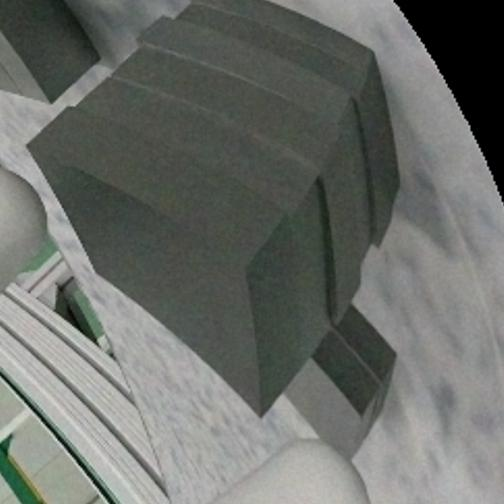

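>>> {"fn": "execute_actions", "kwargs": {"actions": [[[0,0,0,0,0,0,0.754,0,0.576,0.696,0.714,0.678,0.226,0.168,0.754,0,0.576,0.696,0.754,0,0.576,0.696,0.4,-0.6,0.0095,0.0095,0,0,0,0,-0.483,-0.13,0.576,0.696,-0.571,0.678,0.291,0.168,0.754,0,0.576,0.696,0.754,0,0.576,0.696,0.4,-0.8]]], "cameras": []}}

Scene clock: 122.20 s.
left_arm: end_effector_position=(+0.3140, +0.3085, +0.3472) hand_goal=(+0.754, +0.000, +0.576, +0.696, +0.714, +0.678, +0.226, +0.168, +0.754, +0.000, +0.576, +0.696, +0.754, +0.000, +0.576, +0.696) hand_measured=(+0.748, +0.000, +0.576, +0.696, +0.710, +0.678, +0.224, +0.168, +0.748, +0.000, +0.576, +0.696, +0.748, +0.000, +0.576, +0.696) hand_current_ma=(-8, +0, +1, +0, -4, -1, -4, +0, -9, +0, +1, +0, -9, +0, +1, +0) hand_state=(goal, goal, goal, goal, goal, goal, goal, goal, goal, goal, goal, goal, goal, goal, goal, goal) hand_current_limit=0.40 hand_speed=-0.60 end_effector_quat_wxyz=(+0.089, +0.165, +0.949, -0.252) | right_arm: end_effector_position=(+0.2060, -0.4541, +0.1224) hand_goal=(-0.482, -0.130, +0.576, +0.696, -0.570, +0.678, +0.292, +0.168, +0.754, +0.000, +0.576, +0.696, +0.754, +0.000, +0.576, +0.696) hand_measured=(-0.480, -0.132, +0.576, +0.700, -0.570, +0.678, +0.294, +0.170, +0.734, +0.002, +0.574, +0.696, +0.742, +0.002, +0.574, +0.696) hand_current_ma=(+0, +0, +0, +0, +0, +0, +0, +0, -11, +0, +0, +0, -4, +0, +0, +0) hand_state=(goal, goal, goal, goal, goal, goal, goal, goal, blocked, goal, goal, goal, goal, goal, goal, goal) hand_current_limit=0.40 hand_speed=-0.80 end_effector_quat_wxyz=(-0.022, +0.043, +0.729, -0.682)
Joint positions: left_arm=[-0.082 1.198 1.47 -1.671 0.516 -1.398] | right_arm=[-0.119 1.217 0.46 -0.717 1.503 -1.641]
Joint torques (N m): left_arm=[1.03 -5.83 11.08 0.03 0.53 0.06] | right_arm=[1.14 -3.19 6.39 0.17 1.21 0.16]
Heat: left arm: hottest elbow 33 °C; right arm: hottest waist 30 °C.
Hand target: left_arm +0.3139, +0.3113, +0.3645; +0.037, +0.192, +0.943, -0.269 | right_arm +0.2086, -0.4510, +0.1202; -0.020, +0.040, +0.728, -0.684
Off the commanded pose: left_arm 0.018 m, 7 deg | right_arm 0.005 m, 1 deg.
joint sent to its limit (left arm) — joint 4 (wrist pitch), lower limit. The joint targets are off in orientation, not in position.
No camera images: "cameras" was empty.

>>> {"fn": "execute_actions", "kwargs": {"actions": [[[0,0,0,0,0,0,0.754,0,0.576,0.696,0.714,0.678,0.226,0.168,0.754,0,0.576,0.696,0.754,0,0.576,0.696,0.4,-0.6,0.0015,0.0045,0,0,0,0,-0.483,-0.13,0.576,0.696,-0.571,0.678,0.291,0.168,0.754,0,0.576,0.696,0.754,0,0.576,0.696,0.4,-0.8]]], "cameras": ["cam_right_wrist"]}}

>>> {"fn": "zoom_image", "kwargs": {"camera": "cam_right_wrist", "region": [400, 130, 570, 300]}}

Scene clock: 123.20 s.
left_arm: end_effector_position=(+0.3140, +0.3085, +0.3472) hand_goal=(+0.754, +0.000, +0.576, +0.696, +0.714, +0.678, +0.226, +0.168, +0.754, +0.000, +0.576, +0.696, +0.754, +0.000, +0.576, +0.696) hand_measured=(+0.748, +0.000, +0.576, +0.696, +0.710, +0.678, +0.224, +0.168, +0.748, +0.000, +0.576, +0.696, +0.748, +0.000, +0.576, +0.696) hand_current_ma=(-8, +0, +1, +0, -4, -1, -4, +0, -9, +0, +1, +0, -9, +0, +1, +0) hand_state=(goal, goal, goal, goal, goal, goal, goal, goal, goal, goal, goal, goal, goal, goal, goal, goal) hand_current_limit=0.40 hand_speed=-0.60 end_effector_quat_wxyz=(+0.089, +0.165, +0.949, -0.252) | right_arm: end_effector_position=(+0.2069, -0.4540, +0.1205) hand_goal=(-0.482, -0.130, +0.576, +0.696, -0.570, +0.678, +0.292, +0.168, +0.754, +0.000, +0.576, +0.696, +0.754, +0.000, +0.576, +0.696) hand_measured=(-0.480, -0.132, +0.576, +0.700, -0.570, +0.678, +0.294, +0.170, +0.734, +0.002, +0.574, +0.696, +0.742, +0.002, +0.574, +0.696) hand_current_ma=(+0, +0, +0, +0, +0, +0, +0, +0, -11, +0, +0, +0, -4, +0, +0, +0) hand_state=(goal, goal, goal, goal, goal, goal, goal, goal, blocked, goal, goal, goal, goal, goal, goal, goal) hand_current_limit=0.40 hand_speed=-0.80 end_effector_quat_wxyz=(-0.020, +0.045, +0.729, -0.682)
Joint positions: left_arm=[-0.082 1.198 1.47 -1.671 0.516 -1.398] | right_arm=[-0.119 1.226 0.46 -0.717 1.503 -1.625]
Joint torques (N m): left_arm=[0.32 -6.48 10.84 -0.02 0.54 0.01] | right_arm=[1.14 -3.37 6.15 0.05 1.22 0.16]
Heat: left arm: hottest elbow 33 °C; right arm: hottest waist 30 °C.
Hand target: left_arm +0.3139, +0.3113, +0.3645; +0.037, +0.192, +0.943, -0.269 | right_arm +0.2078, -0.4508, +0.1174; -0.020, +0.040, +0.728, -0.684
Off the commanded pose: left_arm 0.018 m, 7 deg | right_arm 0.004 m, 1 deg.
joint sent to its limit (left arm) — joint 4 (wrist pitch), lower limit. The joint targets are off in orientation, not in position.
Images, in order (width x height): cam_right_wrist 616x616.

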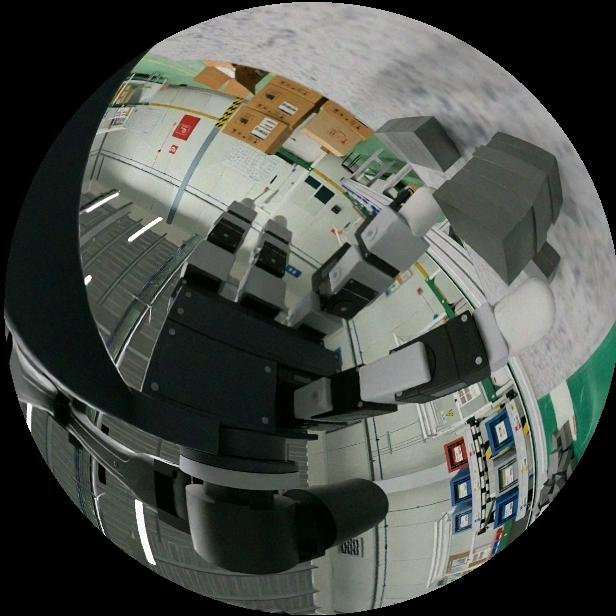

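Scaled by 2.965 from the camera's 616x616 image, which has a finer 880x880 frame.

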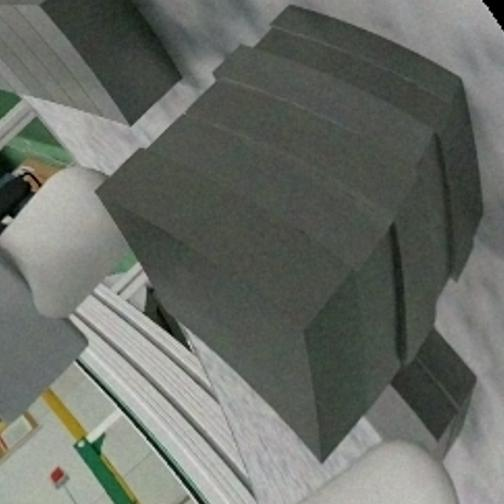

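>>> {"fn": "execute_actions", "kwargs": {"actions": [[[0,0,0,0,0,0,0.754,0,0.576,0.696,0.714,0.678,0.226,0.168,0.754,0,0.576,0.696,0.754,0,0.576,0.696,0.4,-0.6,0.0105,-0.002,-0.005,0,0,0,-0.483,-0.13,0.576,0.696,-0.571,0.678,0.291,0.168,0.754,0,0.576,0.696,0.754,0,0.576,0.696,0.4,-0.8]]], "cameras": []}}

Scene clock: 124.97 s.
left_arm: end_effector_position=(+0.3140, +0.3085, +0.3472) hand_goal=(+0.754, +0.000, +0.576, +0.696, +0.714, +0.678, +0.226, +0.168, +0.754, +0.000, +0.576, +0.696, +0.754, +0.000, +0.576, +0.696) hand_measured=(+0.748, +0.000, +0.576, +0.696, +0.710, +0.678, +0.224, +0.168, +0.748, +0.000, +0.576, +0.696, +0.748, +0.000, +0.576, +0.696) hand_current_ma=(-8, +0, +1, +0, -4, -1, -4, +0, -9, +0, +1, +0, -9, +0, +1, +0) hand_state=(goal, goal, goal, goal, goal, goal, goal, goal, goal, goal, goal, goal, goal, goal, goal, goal) hand_current_limit=0.40 hand_speed=-0.60 end_effector_quat_wxyz=(+0.089, +0.165, +0.949, -0.252) | right_arm: end_effector_position=(+0.1977, -0.4508, +0.1165) hand_goal=(-0.482, -0.130, +0.576, +0.696, -0.570, +0.678, +0.292, +0.168, +0.754, +0.000, +0.576, +0.696, +0.754, +0.000, +0.576, +0.696) hand_measured=(-0.480, -0.132, +0.576, +0.700, -0.570, +0.678, +0.294, +0.170, +0.734, +0.002, +0.574, +0.696, +0.742, +0.002, +0.574, +0.696) hand_current_ma=(+0, +0, +0, +0, +0, +0, +0, +0, -11, +0, +0, +0, -4, +0, +0, +0) hand_state=(goal, goal, goal, goal, goal, goal, goal, goal, blocked, goal, goal, goal, goal, goal, goal, goal) hand_current_limit=0.40 hand_speed=-0.80 end_effector_quat_wxyz=(-0.025, +0.037, +0.730, -0.682)
Joint positions: left_arm=[-0.082 1.198 1.47 -1.671 0.516 -1.398] | right_arm=[-0.109 1.226 0.448 -0.78 1.503 -1.569]
Joint torques (N m): left_arm=[0.56 -6.53 11.04 -0.1 0.55 0.07] | right_arm=[1.2 -4.37 6.46 -0.13 1.13 0.15]
Heat: left arm: hottest elbow 33 °C; right arm: hottest waist 30 °C.
Hand target: left_arm +0.3139, +0.3113, +0.3645; +0.037, +0.192, +0.943, -0.269 | right_arm +0.2017, -0.4473, +0.1186; -0.020, +0.040, +0.728, -0.684
Off the commanded pose: left_arm 0.018 m, 7 deg | right_arm 0.006 m, 1 deg.
joint sent to its limit (left arm) — joint 4 (wrist pitch), lower limit. The joint targets are off in orientation, not in position.
No camera images: "cameras" was empty.

>>> {"fn": "execute_actions", "kwargs": {"actions": [[[0,0,0,0,0,0,0.754,0,0.576,0.696,0.714,0.678,0.226,0.168,0.754,0,0.576,0.696,0.754,0,0.576,0.696,0.4,-0.6,-0.006,-0.010,0,0,0,0,-0.483,-0.13,0.576,0.696,-0.571,0.678,0.291,0.168,0.754,0,0.576,0.696,0.754,0,0.576,0.696,0.4,-0.8]]], "cameras": []}}

Scene clock: 126.10 s.
left_arm: end_effector_position=(+0.3140, +0.3085, +0.3472) hand_goal=(+0.754, +0.000, +0.576, +0.696, +0.714, +0.678, +0.226, +0.168, +0.754, +0.000, +0.576, +0.696, +0.754, +0.000, +0.576, +0.696) hand_measured=(+0.748, +0.000, +0.576, +0.696, +0.710, +0.678, +0.224, +0.168, +0.748, +0.000, +0.576, +0.696, +0.748, +0.000, +0.576, +0.696) hand_current_ma=(-8, +0, +1, +0, -4, -1, -4, +0, -9, +0, +1, +0, -9, +0, +1, +0) hand_state=(goal, goal, goal, goal, goal, goal, goal, goal, goal, goal, goal, goal, goal, goal, goal, goal) hand_current_limit=0.40 hand_speed=-0.60 end_effector_quat_wxyz=(+0.089, +0.165, +0.949, -0.252) | right_arm: end_effector_position=(+0.1910, -0.4502, +0.1161) hand_goal=(-0.482, -0.130, +0.576, +0.696, -0.570, +0.678, +0.292, +0.168, +0.754, +0.000, +0.576, +0.696, +0.754, +0.000, +0.576, +0.696) hand_measured=(-0.480, -0.132, +0.576, +0.700, -0.570, +0.678, +0.294, +0.170, +0.734, +0.002, +0.574, +0.696, +0.742, +0.002, +0.574, +0.696) hand_current_ma=(+0, +0, +0, +0, +0, +0, +0, +0, -11, +0, +0, +0, -4, +0, +0, +0) hand_state=(goal, goal, goal, goal, goal, goal, goal, goal, blocked, goal, goal, goal, goal, goal, goal, goal) hand_current_limit=0.40 hand_speed=-0.80 end_effector_quat_wxyz=(-0.033, +0.031, +0.730, -0.682)
Joint positions: left_arm=[-0.082 1.198 1.47 -1.671 0.516 -1.398] | right_arm=[-0.109 1.226 0.448 -0.838 1.503 -1.531]
Joint torques (N m): left_arm=[0.79 -6.36 11.11 0.21 0.54 -0.01] | right_arm=[1.08 -4.07 8.2 -0.2 1.16 0.13]
Heat: left arm: hottest elbow 33 °C; right arm: hottest waist 30 °C.
Hand target: left_arm +0.3139, +0.3113, +0.3645; +0.037, +0.192, +0.943, -0.269 | right_arm +0.2051, -0.4480, +0.1247; -0.020, +0.040, +0.728, -0.684
Off the commanded pose: left_arm 0.018 m, 7 deg | right_arm 0.017 m, 2 deg.
joint sent to its limit (left arm) — joint 4 (wrist pitch), lower limit. The joint targets are off in orientation, not in position.
No camera images: "cameras" was empty.

>>> {"fn": "execute_actions", "kwargs": {"actions": [[[0,0,0,0,0,0,0.754,0,0.576,0.696,0.714,0.678,0.226,0.168,0.754,0,0.576,0.696,0.754,0,0.576,0.696,0.4,-0.6,-0.012,-0.03,0,0,0,0,-0.483,-0.13,0.576,0.696,-0.571,0.678,0.291,0.168,0.754,0,0.576,0.696,0.754,0,0.576,0.696,0.4,-0.8]],[[0,0,0,0,0,0,0.754,0,0.576,0.696,0.714,0.678,0.226,0.168,0.754,0,0.576,0.696,0.754,0,0.576,0.696,0.4,-0.6,-0.010,-0.025,0,0,0,0,-0.483,-0.13,0.576,0.696,-0.571,0.678,0.291,0.168,0.754,0,0.576,0.696,0.754,0,0.576,0.696,0.4,-0.8]]], "cameras": []}}

Scene clock: 127.63 s.
left_arm: end_effector_position=(+0.3140, +0.3085, +0.3472) hand_goal=(+0.754, +0.000, +0.576, +0.696, +0.714, +0.678, +0.226, +0.168, +0.754, +0.000, +0.576, +0.696, +0.754, +0.000, +0.576, +0.696) hand_measured=(+0.748, +0.000, +0.576, +0.696, +0.710, +0.678, +0.224, +0.168, +0.748, +0.000, +0.576, +0.696, +0.748, +0.000, +0.576, +0.696) hand_current_ma=(-8, +0, +1, +0, -4, -1, -4, +0, -9, +0, +1, +0, -9, +0, +1, +0) hand_state=(goal, goal, goal, goal, goal, goal, goal, goal, goal, goal, goal, goal, goal, goal, goal, goal) hand_current_limit=0.40 hand_speed=-0.60 end_effector_quat_wxyz=(+0.089, +0.165, +0.949, -0.252) | right_arm: end_effector_position=(+0.1996, -0.4509, +0.1403) hand_goal=(-0.482, -0.130, +0.576, +0.696, -0.570, +0.678, +0.292, +0.168, +0.754, +0.000, +0.576, +0.696, +0.754, +0.000, +0.576, +0.696) hand_measured=(-0.480, -0.132, +0.576, +0.700, -0.570, +0.678, +0.294, +0.170, +0.734, +0.002, +0.574, +0.696, +0.742, +0.002, +0.574, +0.696) hand_current_ma=(+0, +0, +0, +0, +0, +0, +0, +0, -11, +0, +0, +0, -4, +0, +0, +0) hand_state=(goal, goal, goal, goal, goal, goal, goal, goal, blocked, goal, goal, goal, goal, goal, goal, goal) hand_current_limit=0.40 hand_speed=-0.80 end_effector_quat_wxyz=(-0.034, +0.029, +0.730, -0.682)
Joint positions: left_arm=[-0.082 1.198 1.47 -1.671 0.516 -1.398] | right_arm=[-0.109 1.181 0.5 -0.92 1.503 -1.55]
Joint torques (N m): left_arm=[0.38 -7.41 10.97 -0.06 0.62 0.04] | right_arm=[0.5 -5.01 10.15 -0.17 1.23 -0.14]
Heat: left arm: hottest elbow 33 °C; right arm: hottest waist 30 °C.
Hand target: left_arm +0.3139, +0.3113, +0.3645; +0.037, +0.192, +0.943, -0.269 | right_arm +0.2173, -0.4512, +0.1580; -0.020, +0.040, +0.728, -0.684
Off the commanded pose: left_arm 0.018 m, 7 deg | right_arm 0.025 m, 2 deg.
joint sent to its limit (left arm) — joint 4 (wrist pitch), lower limit. The joint targets are off in orientation, not in position.
No camera images: "cameras" was empty.

>>> {"fn": "execute_actions", "kwargs": {"actions": [[[0,0,0,0,0,0,0.754,0,0.576,0.696,0.714,0.678,0.226,0.168,0.754,0,0.576,0.696,0.754,0,0.576,0.696,0.4,-0.6,0.017,0.042,0.001,0,0,0,-0.483,-0.13,0.576,0.696,-0.571,0.678,0.291,0.168,0.754,0,0.576,0.696,0.754,0,0.576,0.696,0.4,-0.8]]], "cameras": []}}

Scene clock: 128.67 s.
left_arm: end_effector_position=(+0.3140, +0.3085, +0.3472) hand_goal=(+0.754, +0.000, +0.576, +0.696, +0.714, +0.678, +0.226, +0.168, +0.754, +0.000, +0.576, +0.696, +0.754, +0.000, +0.576, +0.696) hand_measured=(+0.748, +0.000, +0.576, +0.696, +0.710, +0.678, +0.224, +0.168, +0.748, +0.000, +0.576, +0.696, +0.748, +0.000, +0.576, +0.696) hand_current_ma=(-8, +0, +1, +0, -4, -1, -4, +0, -9, +0, +1, +0, -9, +0, +1, +0) hand_state=(goal, goal, goal, goal, goal, goal, goal, goal, goal, goal, goal, goal, goal, goal, goal, goal) hand_current_limit=0.40 hand_speed=-0.60 end_effector_quat_wxyz=(+0.089, +0.165, +0.949, -0.252) | right_arm: end_effector_position=(+0.2050, -0.4515, +0.1355) hand_goal=(-0.482, -0.130, +0.576, +0.696, -0.570, +0.678, +0.292, +0.168, +0.754, +0.000, +0.576, +0.696, +0.754, +0.000, +0.576, +0.696) hand_measured=(-0.480, -0.132, +0.576, +0.700, -0.570, +0.678, +0.294, +0.170, +0.734, +0.002, +0.574, +0.696, +0.742, +0.002, +0.574, +0.696) hand_current_ma=(+0, +0, +0, +0, +0, +0, +0, +0, -11, +0, +0, +0, -4, +0, +0, +0) hand_state=(goal, goal, goal, goal, goal, goal, goal, goal, blocked, goal, goal, goal, goal, goal, goal, goal) hand_current_limit=0.40 hand_speed=-0.80 end_effector_quat_wxyz=(-0.025, +0.040, +0.730, -0.682)
Joint positions: left_arm=[-0.082 1.198 1.47 -1.671 0.516 -1.398] | right_arm=[-0.109 1.206 0.5 -0.899 1.503 -1.518]
Joint torques (N m): left_arm=[0.21 -6.36 11.06 0.02 0.53 0.07] | right_arm=[0.91 -3.31 6.27 0.43 1.2 0.13]
Heat: left arm: hottest elbow 33 °C; right arm: hottest waist 30 °C.
Hand target: left_arm +0.3139, +0.3113, +0.3645; +0.037, +0.192, +0.943, -0.269 | right_arm +0.2078, -0.4493, +0.1325; -0.020, +0.040, +0.728, -0.684
Off the commanded pose: left_arm 0.018 m, 7 deg | right_arm 0.005 m, 1 deg.
joint sent to its limit (left arm) — joint 4 (wrist pitch), lower limit. The joint targets are off in orientation, not in position.
No camera images: "cameras" was empty.

>>> {"fn": "execute_actions", "kwargs": {"actions": [[[0,0,0,0,0,0,0.754,0,0.576,0.696,0.714,0.678,0.226,0.168,0.754,0,0.576,0.696,0.754,0,0.576,0.696,0.4,-0.6,0.006,0.014,0,0,0,0,-0.483,-0.13,0.576,0.696,-0.571,0.678,0.291,0.168,0.754,0,0.576,0.696,0.754,0,0.576,0.696,0.4,-0.8]]], "cameras": ["cam_right_wrist"]}}

>>> {"fn": "zoom_image", "kwargs": {"camera": "cam_right_wrist", "region": [400, 130, 570, 300]}}

Scene clock: 129.70 s.
left_arm: end_effector_position=(+0.3140, +0.3085, +0.3472) hand_goal=(+0.754, +0.000, +0.576, +0.696, +0.714, +0.678, +0.226, +0.168, +0.754, +0.000, +0.576, +0.696, +0.754, +0.000, +0.576, +0.696) hand_measured=(+0.748, +0.000, +0.576, +0.696, +0.710, +0.678, +0.224, +0.168, +0.748, +0.000, +0.576, +0.696, +0.748, +0.000, +0.576, +0.696) hand_current_ma=(-8, +0, +1, +0, -4, -1, -4, +0, -9, +0, +1, +0, -9, +0, +1, +0) hand_state=(goal, goal, goal, goal, goal, goal, goal, goal, goal, goal, goal, goal, goal, goal, goal, goal) hand_current_limit=0.40 hand_speed=-0.60 end_effector_quat_wxyz=(+0.089, +0.165, +0.949, -0.252) | right_arm: end_effector_position=(+0.2002, -0.4511, +0.1259) hand_goal=(-0.482, -0.130, +0.576, +0.696, -0.570, +0.678, +0.292, +0.168, +0.754, +0.000, +0.576, +0.696, +0.754, +0.000, +0.576, +0.696) hand_measured=(-0.480, -0.132, +0.576, +0.700, -0.570, +0.678, +0.294, +0.170, +0.734, +0.002, +0.574, +0.696, +0.742, +0.002, +0.574, +0.696) hand_current_ma=(+0, +0, +0, +0, +0, +0, +0, +0, -11, +0, +0, +0, -4, +0, +0, +0) hand_state=(goal, goal, goal, goal, goal, goal, goal, goal, blocked, goal, goal, goal, goal, goal, goal, goal) hand_current_limit=0.40 hand_speed=-0.80 end_effector_quat_wxyz=(-0.026, +0.040, +0.730, -0.682)
Joint positions: left_arm=[-0.082 1.198 1.47 -1.671 0.516 -1.398] | right_arm=[-0.109 1.226 0.481 -0.891 1.503 -1.488]
Joint torques (N m): left_arm=[0.91 -5.71 10.92 -0.14 0.63 -0.02] | right_arm=[1.14 -3.25 6.3 0.31 1.18 0.12]
Heat: left arm: hottest elbow 33 °C; right arm: hottest waist 30 °C.
Hand target: left_arm +0.3139, +0.3113, +0.3645; +0.037, +0.192, +0.943, -0.269 | right_arm +0.2044, -0.4485, +0.1240; -0.020, +0.040, +0.728, -0.684
Off the commanded pose: left_arm 0.018 m, 7 deg | right_arm 0.005 m, 1 deg.
joint sent to its limit (left arm) — joint 4 (wrist pitch), lower limit. The joint targets are off in orientation, not in position.
Images, in order (width x height): cam_right_wrist 616x616.

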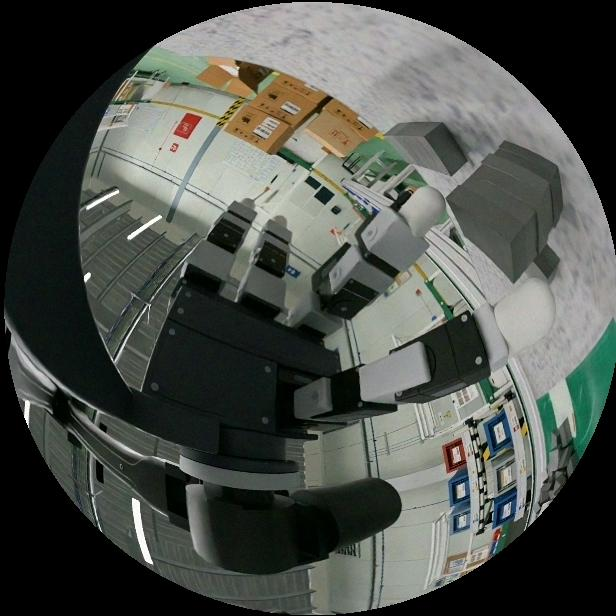

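Scaled by 2.965 from the camera's 616x616 image, which has a finer 880x880 frame.

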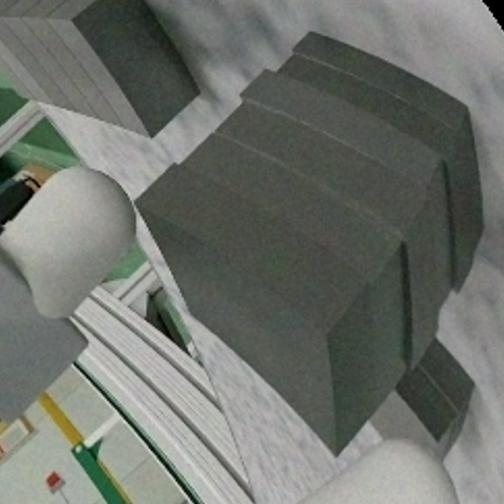

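>>> {"fn": "execute_actions", "kwargs": {"actions": [[[0,0,0,0,0,0,0.754,0,0.576,0.696,0.714,0.678,0.226,0.168,0.754,0,0.576,0.696,0.754,0,0.576,0.696,0.4,-0.6,-0.001,0.0095,-0.002,0,0,0,-0.483,-0.13,0.576,0.696,-0.571,0.678,0.291,0.168,0.754,0,0.576,0.696,0.754,0,0.576,0.696,0.4,-0.8]]], "cameras": []}}

Scene clock: 130.97 s.
left_arm: end_effector_position=(+0.3140, +0.3085, +0.3472) hand_goal=(+0.754, +0.000, +0.576, +0.696, +0.714, +0.678, +0.226, +0.168, +0.754, +0.000, +0.576, +0.696, +0.754, +0.000, +0.576, +0.696) hand_measured=(+0.748, +0.000, +0.576, +0.696, +0.710, +0.678, +0.224, +0.168, +0.748, +0.000, +0.576, +0.696, +0.748, +0.000, +0.576, +0.696) hand_current_ma=(-8, +0, +1, +0, -4, -1, -4, +0, -9, +0, +1, +0, -9, +0, +1, +0) hand_state=(goal, goal, goal, goal, goal, goal, goal, goal, goal, goal, goal, goal, goal, goal, goal, goal) hand_current_limit=0.40 hand_speed=-0.60 end_effector_quat_wxyz=(+0.089, +0.165, +0.949, -0.252) | right_arm: end_effector_position=(+0.2029, -0.4504, +0.1203) hand_goal=(-0.482, -0.130, +0.576, +0.696, -0.570, +0.678, +0.292, +0.168, +0.754, +0.000, +0.576, +0.696, +0.754, +0.000, +0.576, +0.696) hand_measured=(-0.480, -0.132, +0.576, +0.700, -0.570, +0.678, +0.294, +0.170, +0.734, +0.002, +0.574, +0.696, +0.742, +0.002, +0.574, +0.696) hand_current_ma=(+0, +0, +0, +0, +0, +0, +0, +0, -11, +0, +0, +0, -4, +0, +0, +0) hand_state=(goal, goal, goal, goal, goal, goal, goal, goal, blocked, goal, goal, goal, goal, goal, goal, goal) hand_current_limit=0.40 hand_speed=-0.80 end_effector_quat_wxyz=(-0.020, +0.045, +0.729, -0.682)
Joint positions: left_arm=[-0.082 1.198 1.47 -1.671 0.516 -1.398] | right_arm=[-0.105 1.255 0.481 -0.893 1.503 -1.443]
Joint torques (N m): left_arm=[0.67 -6.3 11.15 0.1 0.53 0.06] | right_arm=[1.2 -3.43 6.2 -0.25 1.15 0.14]
Heat: left arm: hottest elbow 33 °C; right arm: hottest waist 30 °C.
Hand target: left_arm +0.3139, +0.3113, +0.3645; +0.037, +0.192, +0.943, -0.269 | right_arm +0.2053, -0.4470, +0.1185; -0.020, +0.040, +0.728, -0.684
Off the commanded pose: left_arm 0.018 m, 7 deg | right_arm 0.004 m, 1 deg.
joint sent to its limit (left arm) — joint 4 (wrist pitch), lower limit. The joint targets are off in orientation, not in position.
No camera images: "cameras" was empty.

>>> {"fn": "execute_actions", "kwargs": {"actions": [[[0,0,0,0,0,0,0.754,0,0.576,0.696,0.714,0.678,0.226,0.168,0.754,0,0.576,0.696,0.754,0,0.576,0.696,0.4,-0.6,0,0,0,0,0,0,-0.556,-0.13,0.576,0.696,-0.571,0.678,0.22,0.168,0.754,0,0.576,0.696,0.754,0,0.576,0.696,0.4,-0.8]],[[0,0,0,0,0,0,0.754,0,0.576,0.696,0.714,0.678,0.226,0.168,0.754,0,0.576,0.696,0.754,0,0.576,0.696,0.4,-0.6,0,0,0,0,0,0,-0.6,-0.13,0.576,0.696,-0.571,0.678,0.18,0.168,0.754,0,0.576,0.696,0.754,0,0.576,0.696,0.4,-0.8]]], "cameras": ["cam_right_wrist"]}}

>>> {"fn": "zoom_image", "kwargs": {"camera": "cam_right_wrist", "region": [400, 130, 570, 300]}}

Scene clock: 132.47 s.
left_arm: end_effector_position=(+0.3140, +0.3085, +0.3472) hand_goal=(+0.754, +0.000, +0.576, +0.696, +0.714, +0.678, +0.226, +0.168, +0.754, +0.000, +0.576, +0.696, +0.754, +0.000, +0.576, +0.696) hand_measured=(+0.748, +0.000, +0.576, +0.696, +0.710, +0.678, +0.224, +0.168, +0.748, +0.000, +0.576, +0.696, +0.748, +0.000, +0.576, +0.696) hand_current_ma=(-8, +0, +1, +0, -4, -1, -4, +0, -9, +0, +1, +0, -9, +0, +1, +0) hand_state=(goal, goal, goal, goal, goal, goal, goal, goal, goal, goal, goal, goal, goal, goal, goal, goal) hand_current_limit=0.40 hand_speed=-0.60 end_effector_quat_wxyz=(+0.089, +0.165, +0.949, -0.252) | right_arm: end_effector_position=(+0.2012, -0.4499, +0.1193) hand_goal=(-0.600, -0.130, +0.576, +0.696, -0.570, +0.678, +0.180, +0.168, +0.754, +0.000, +0.576, +0.696, +0.754, +0.000, +0.576, +0.696) hand_measured=(-0.556, -0.132, +0.584, +0.700, -0.570, +0.678, +0.214, +0.174, +0.734, +0.002, +0.574, +0.696, +0.742, +0.002, +0.574, +0.696) hand_current_ma=(+44, +0, +2, +0, +0, +0, +39, +2, -11, +0, +0, +0, -4, +0, +0, +0) hand_state=(blocked, goal, goal, goal, goal, goal, blocked, goal, blocked, goal, goal, goal, goal, goal, goal, goal) hand_current_limit=0.40 hand_speed=-0.80 end_effector_quat_wxyz=(-0.021, +0.044, +0.729, -0.683)
Joint positions: left_arm=[-0.082 1.198 1.47 -1.671 0.516 -1.398] | right_arm=[-0.103 1.26 0.481 -0.917 1.503 -1.415]
Joint velocities: left_arm=[within noise] | right_arm=[-0.024 -0.005 0.046 -0.012 0.066 -0.007]
Joint torques (N m): left_arm=[0.38 -6.18 11.06 0.03 0.52 0.04] | right_arm=[1.08 -3.31 6.56 -0.31 1.14 0.13]
Heat: left arm: hottest elbow 33 °C; right arm: hottest waist 30 °C.
Hand target: left_arm +0.3139, +0.3113, +0.3645; +0.037, +0.192, +0.943, -0.269 | right_arm +0.2054, -0.4470, +0.1185; -0.020, +0.040, +0.728, -0.684
Off the commanded pose: left_arm 0.018 m, 7 deg | right_arm 0.005 m, 1 deg.
joint sent to its limit (left arm) — joint 4 (wrist pitch), lower limit. The joint targets are off in orientation, not in position.
Images, in order (width x height): cam_right_wrist 616x616.

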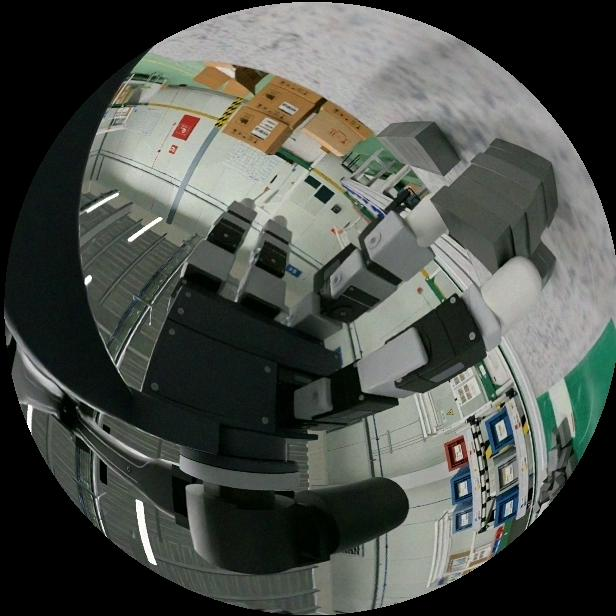

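Scaled by 2.965 from the camera's 616x616 image, which has a finer 880x880 frame.

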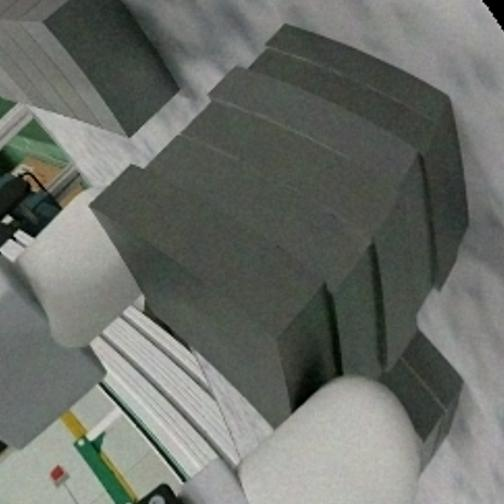

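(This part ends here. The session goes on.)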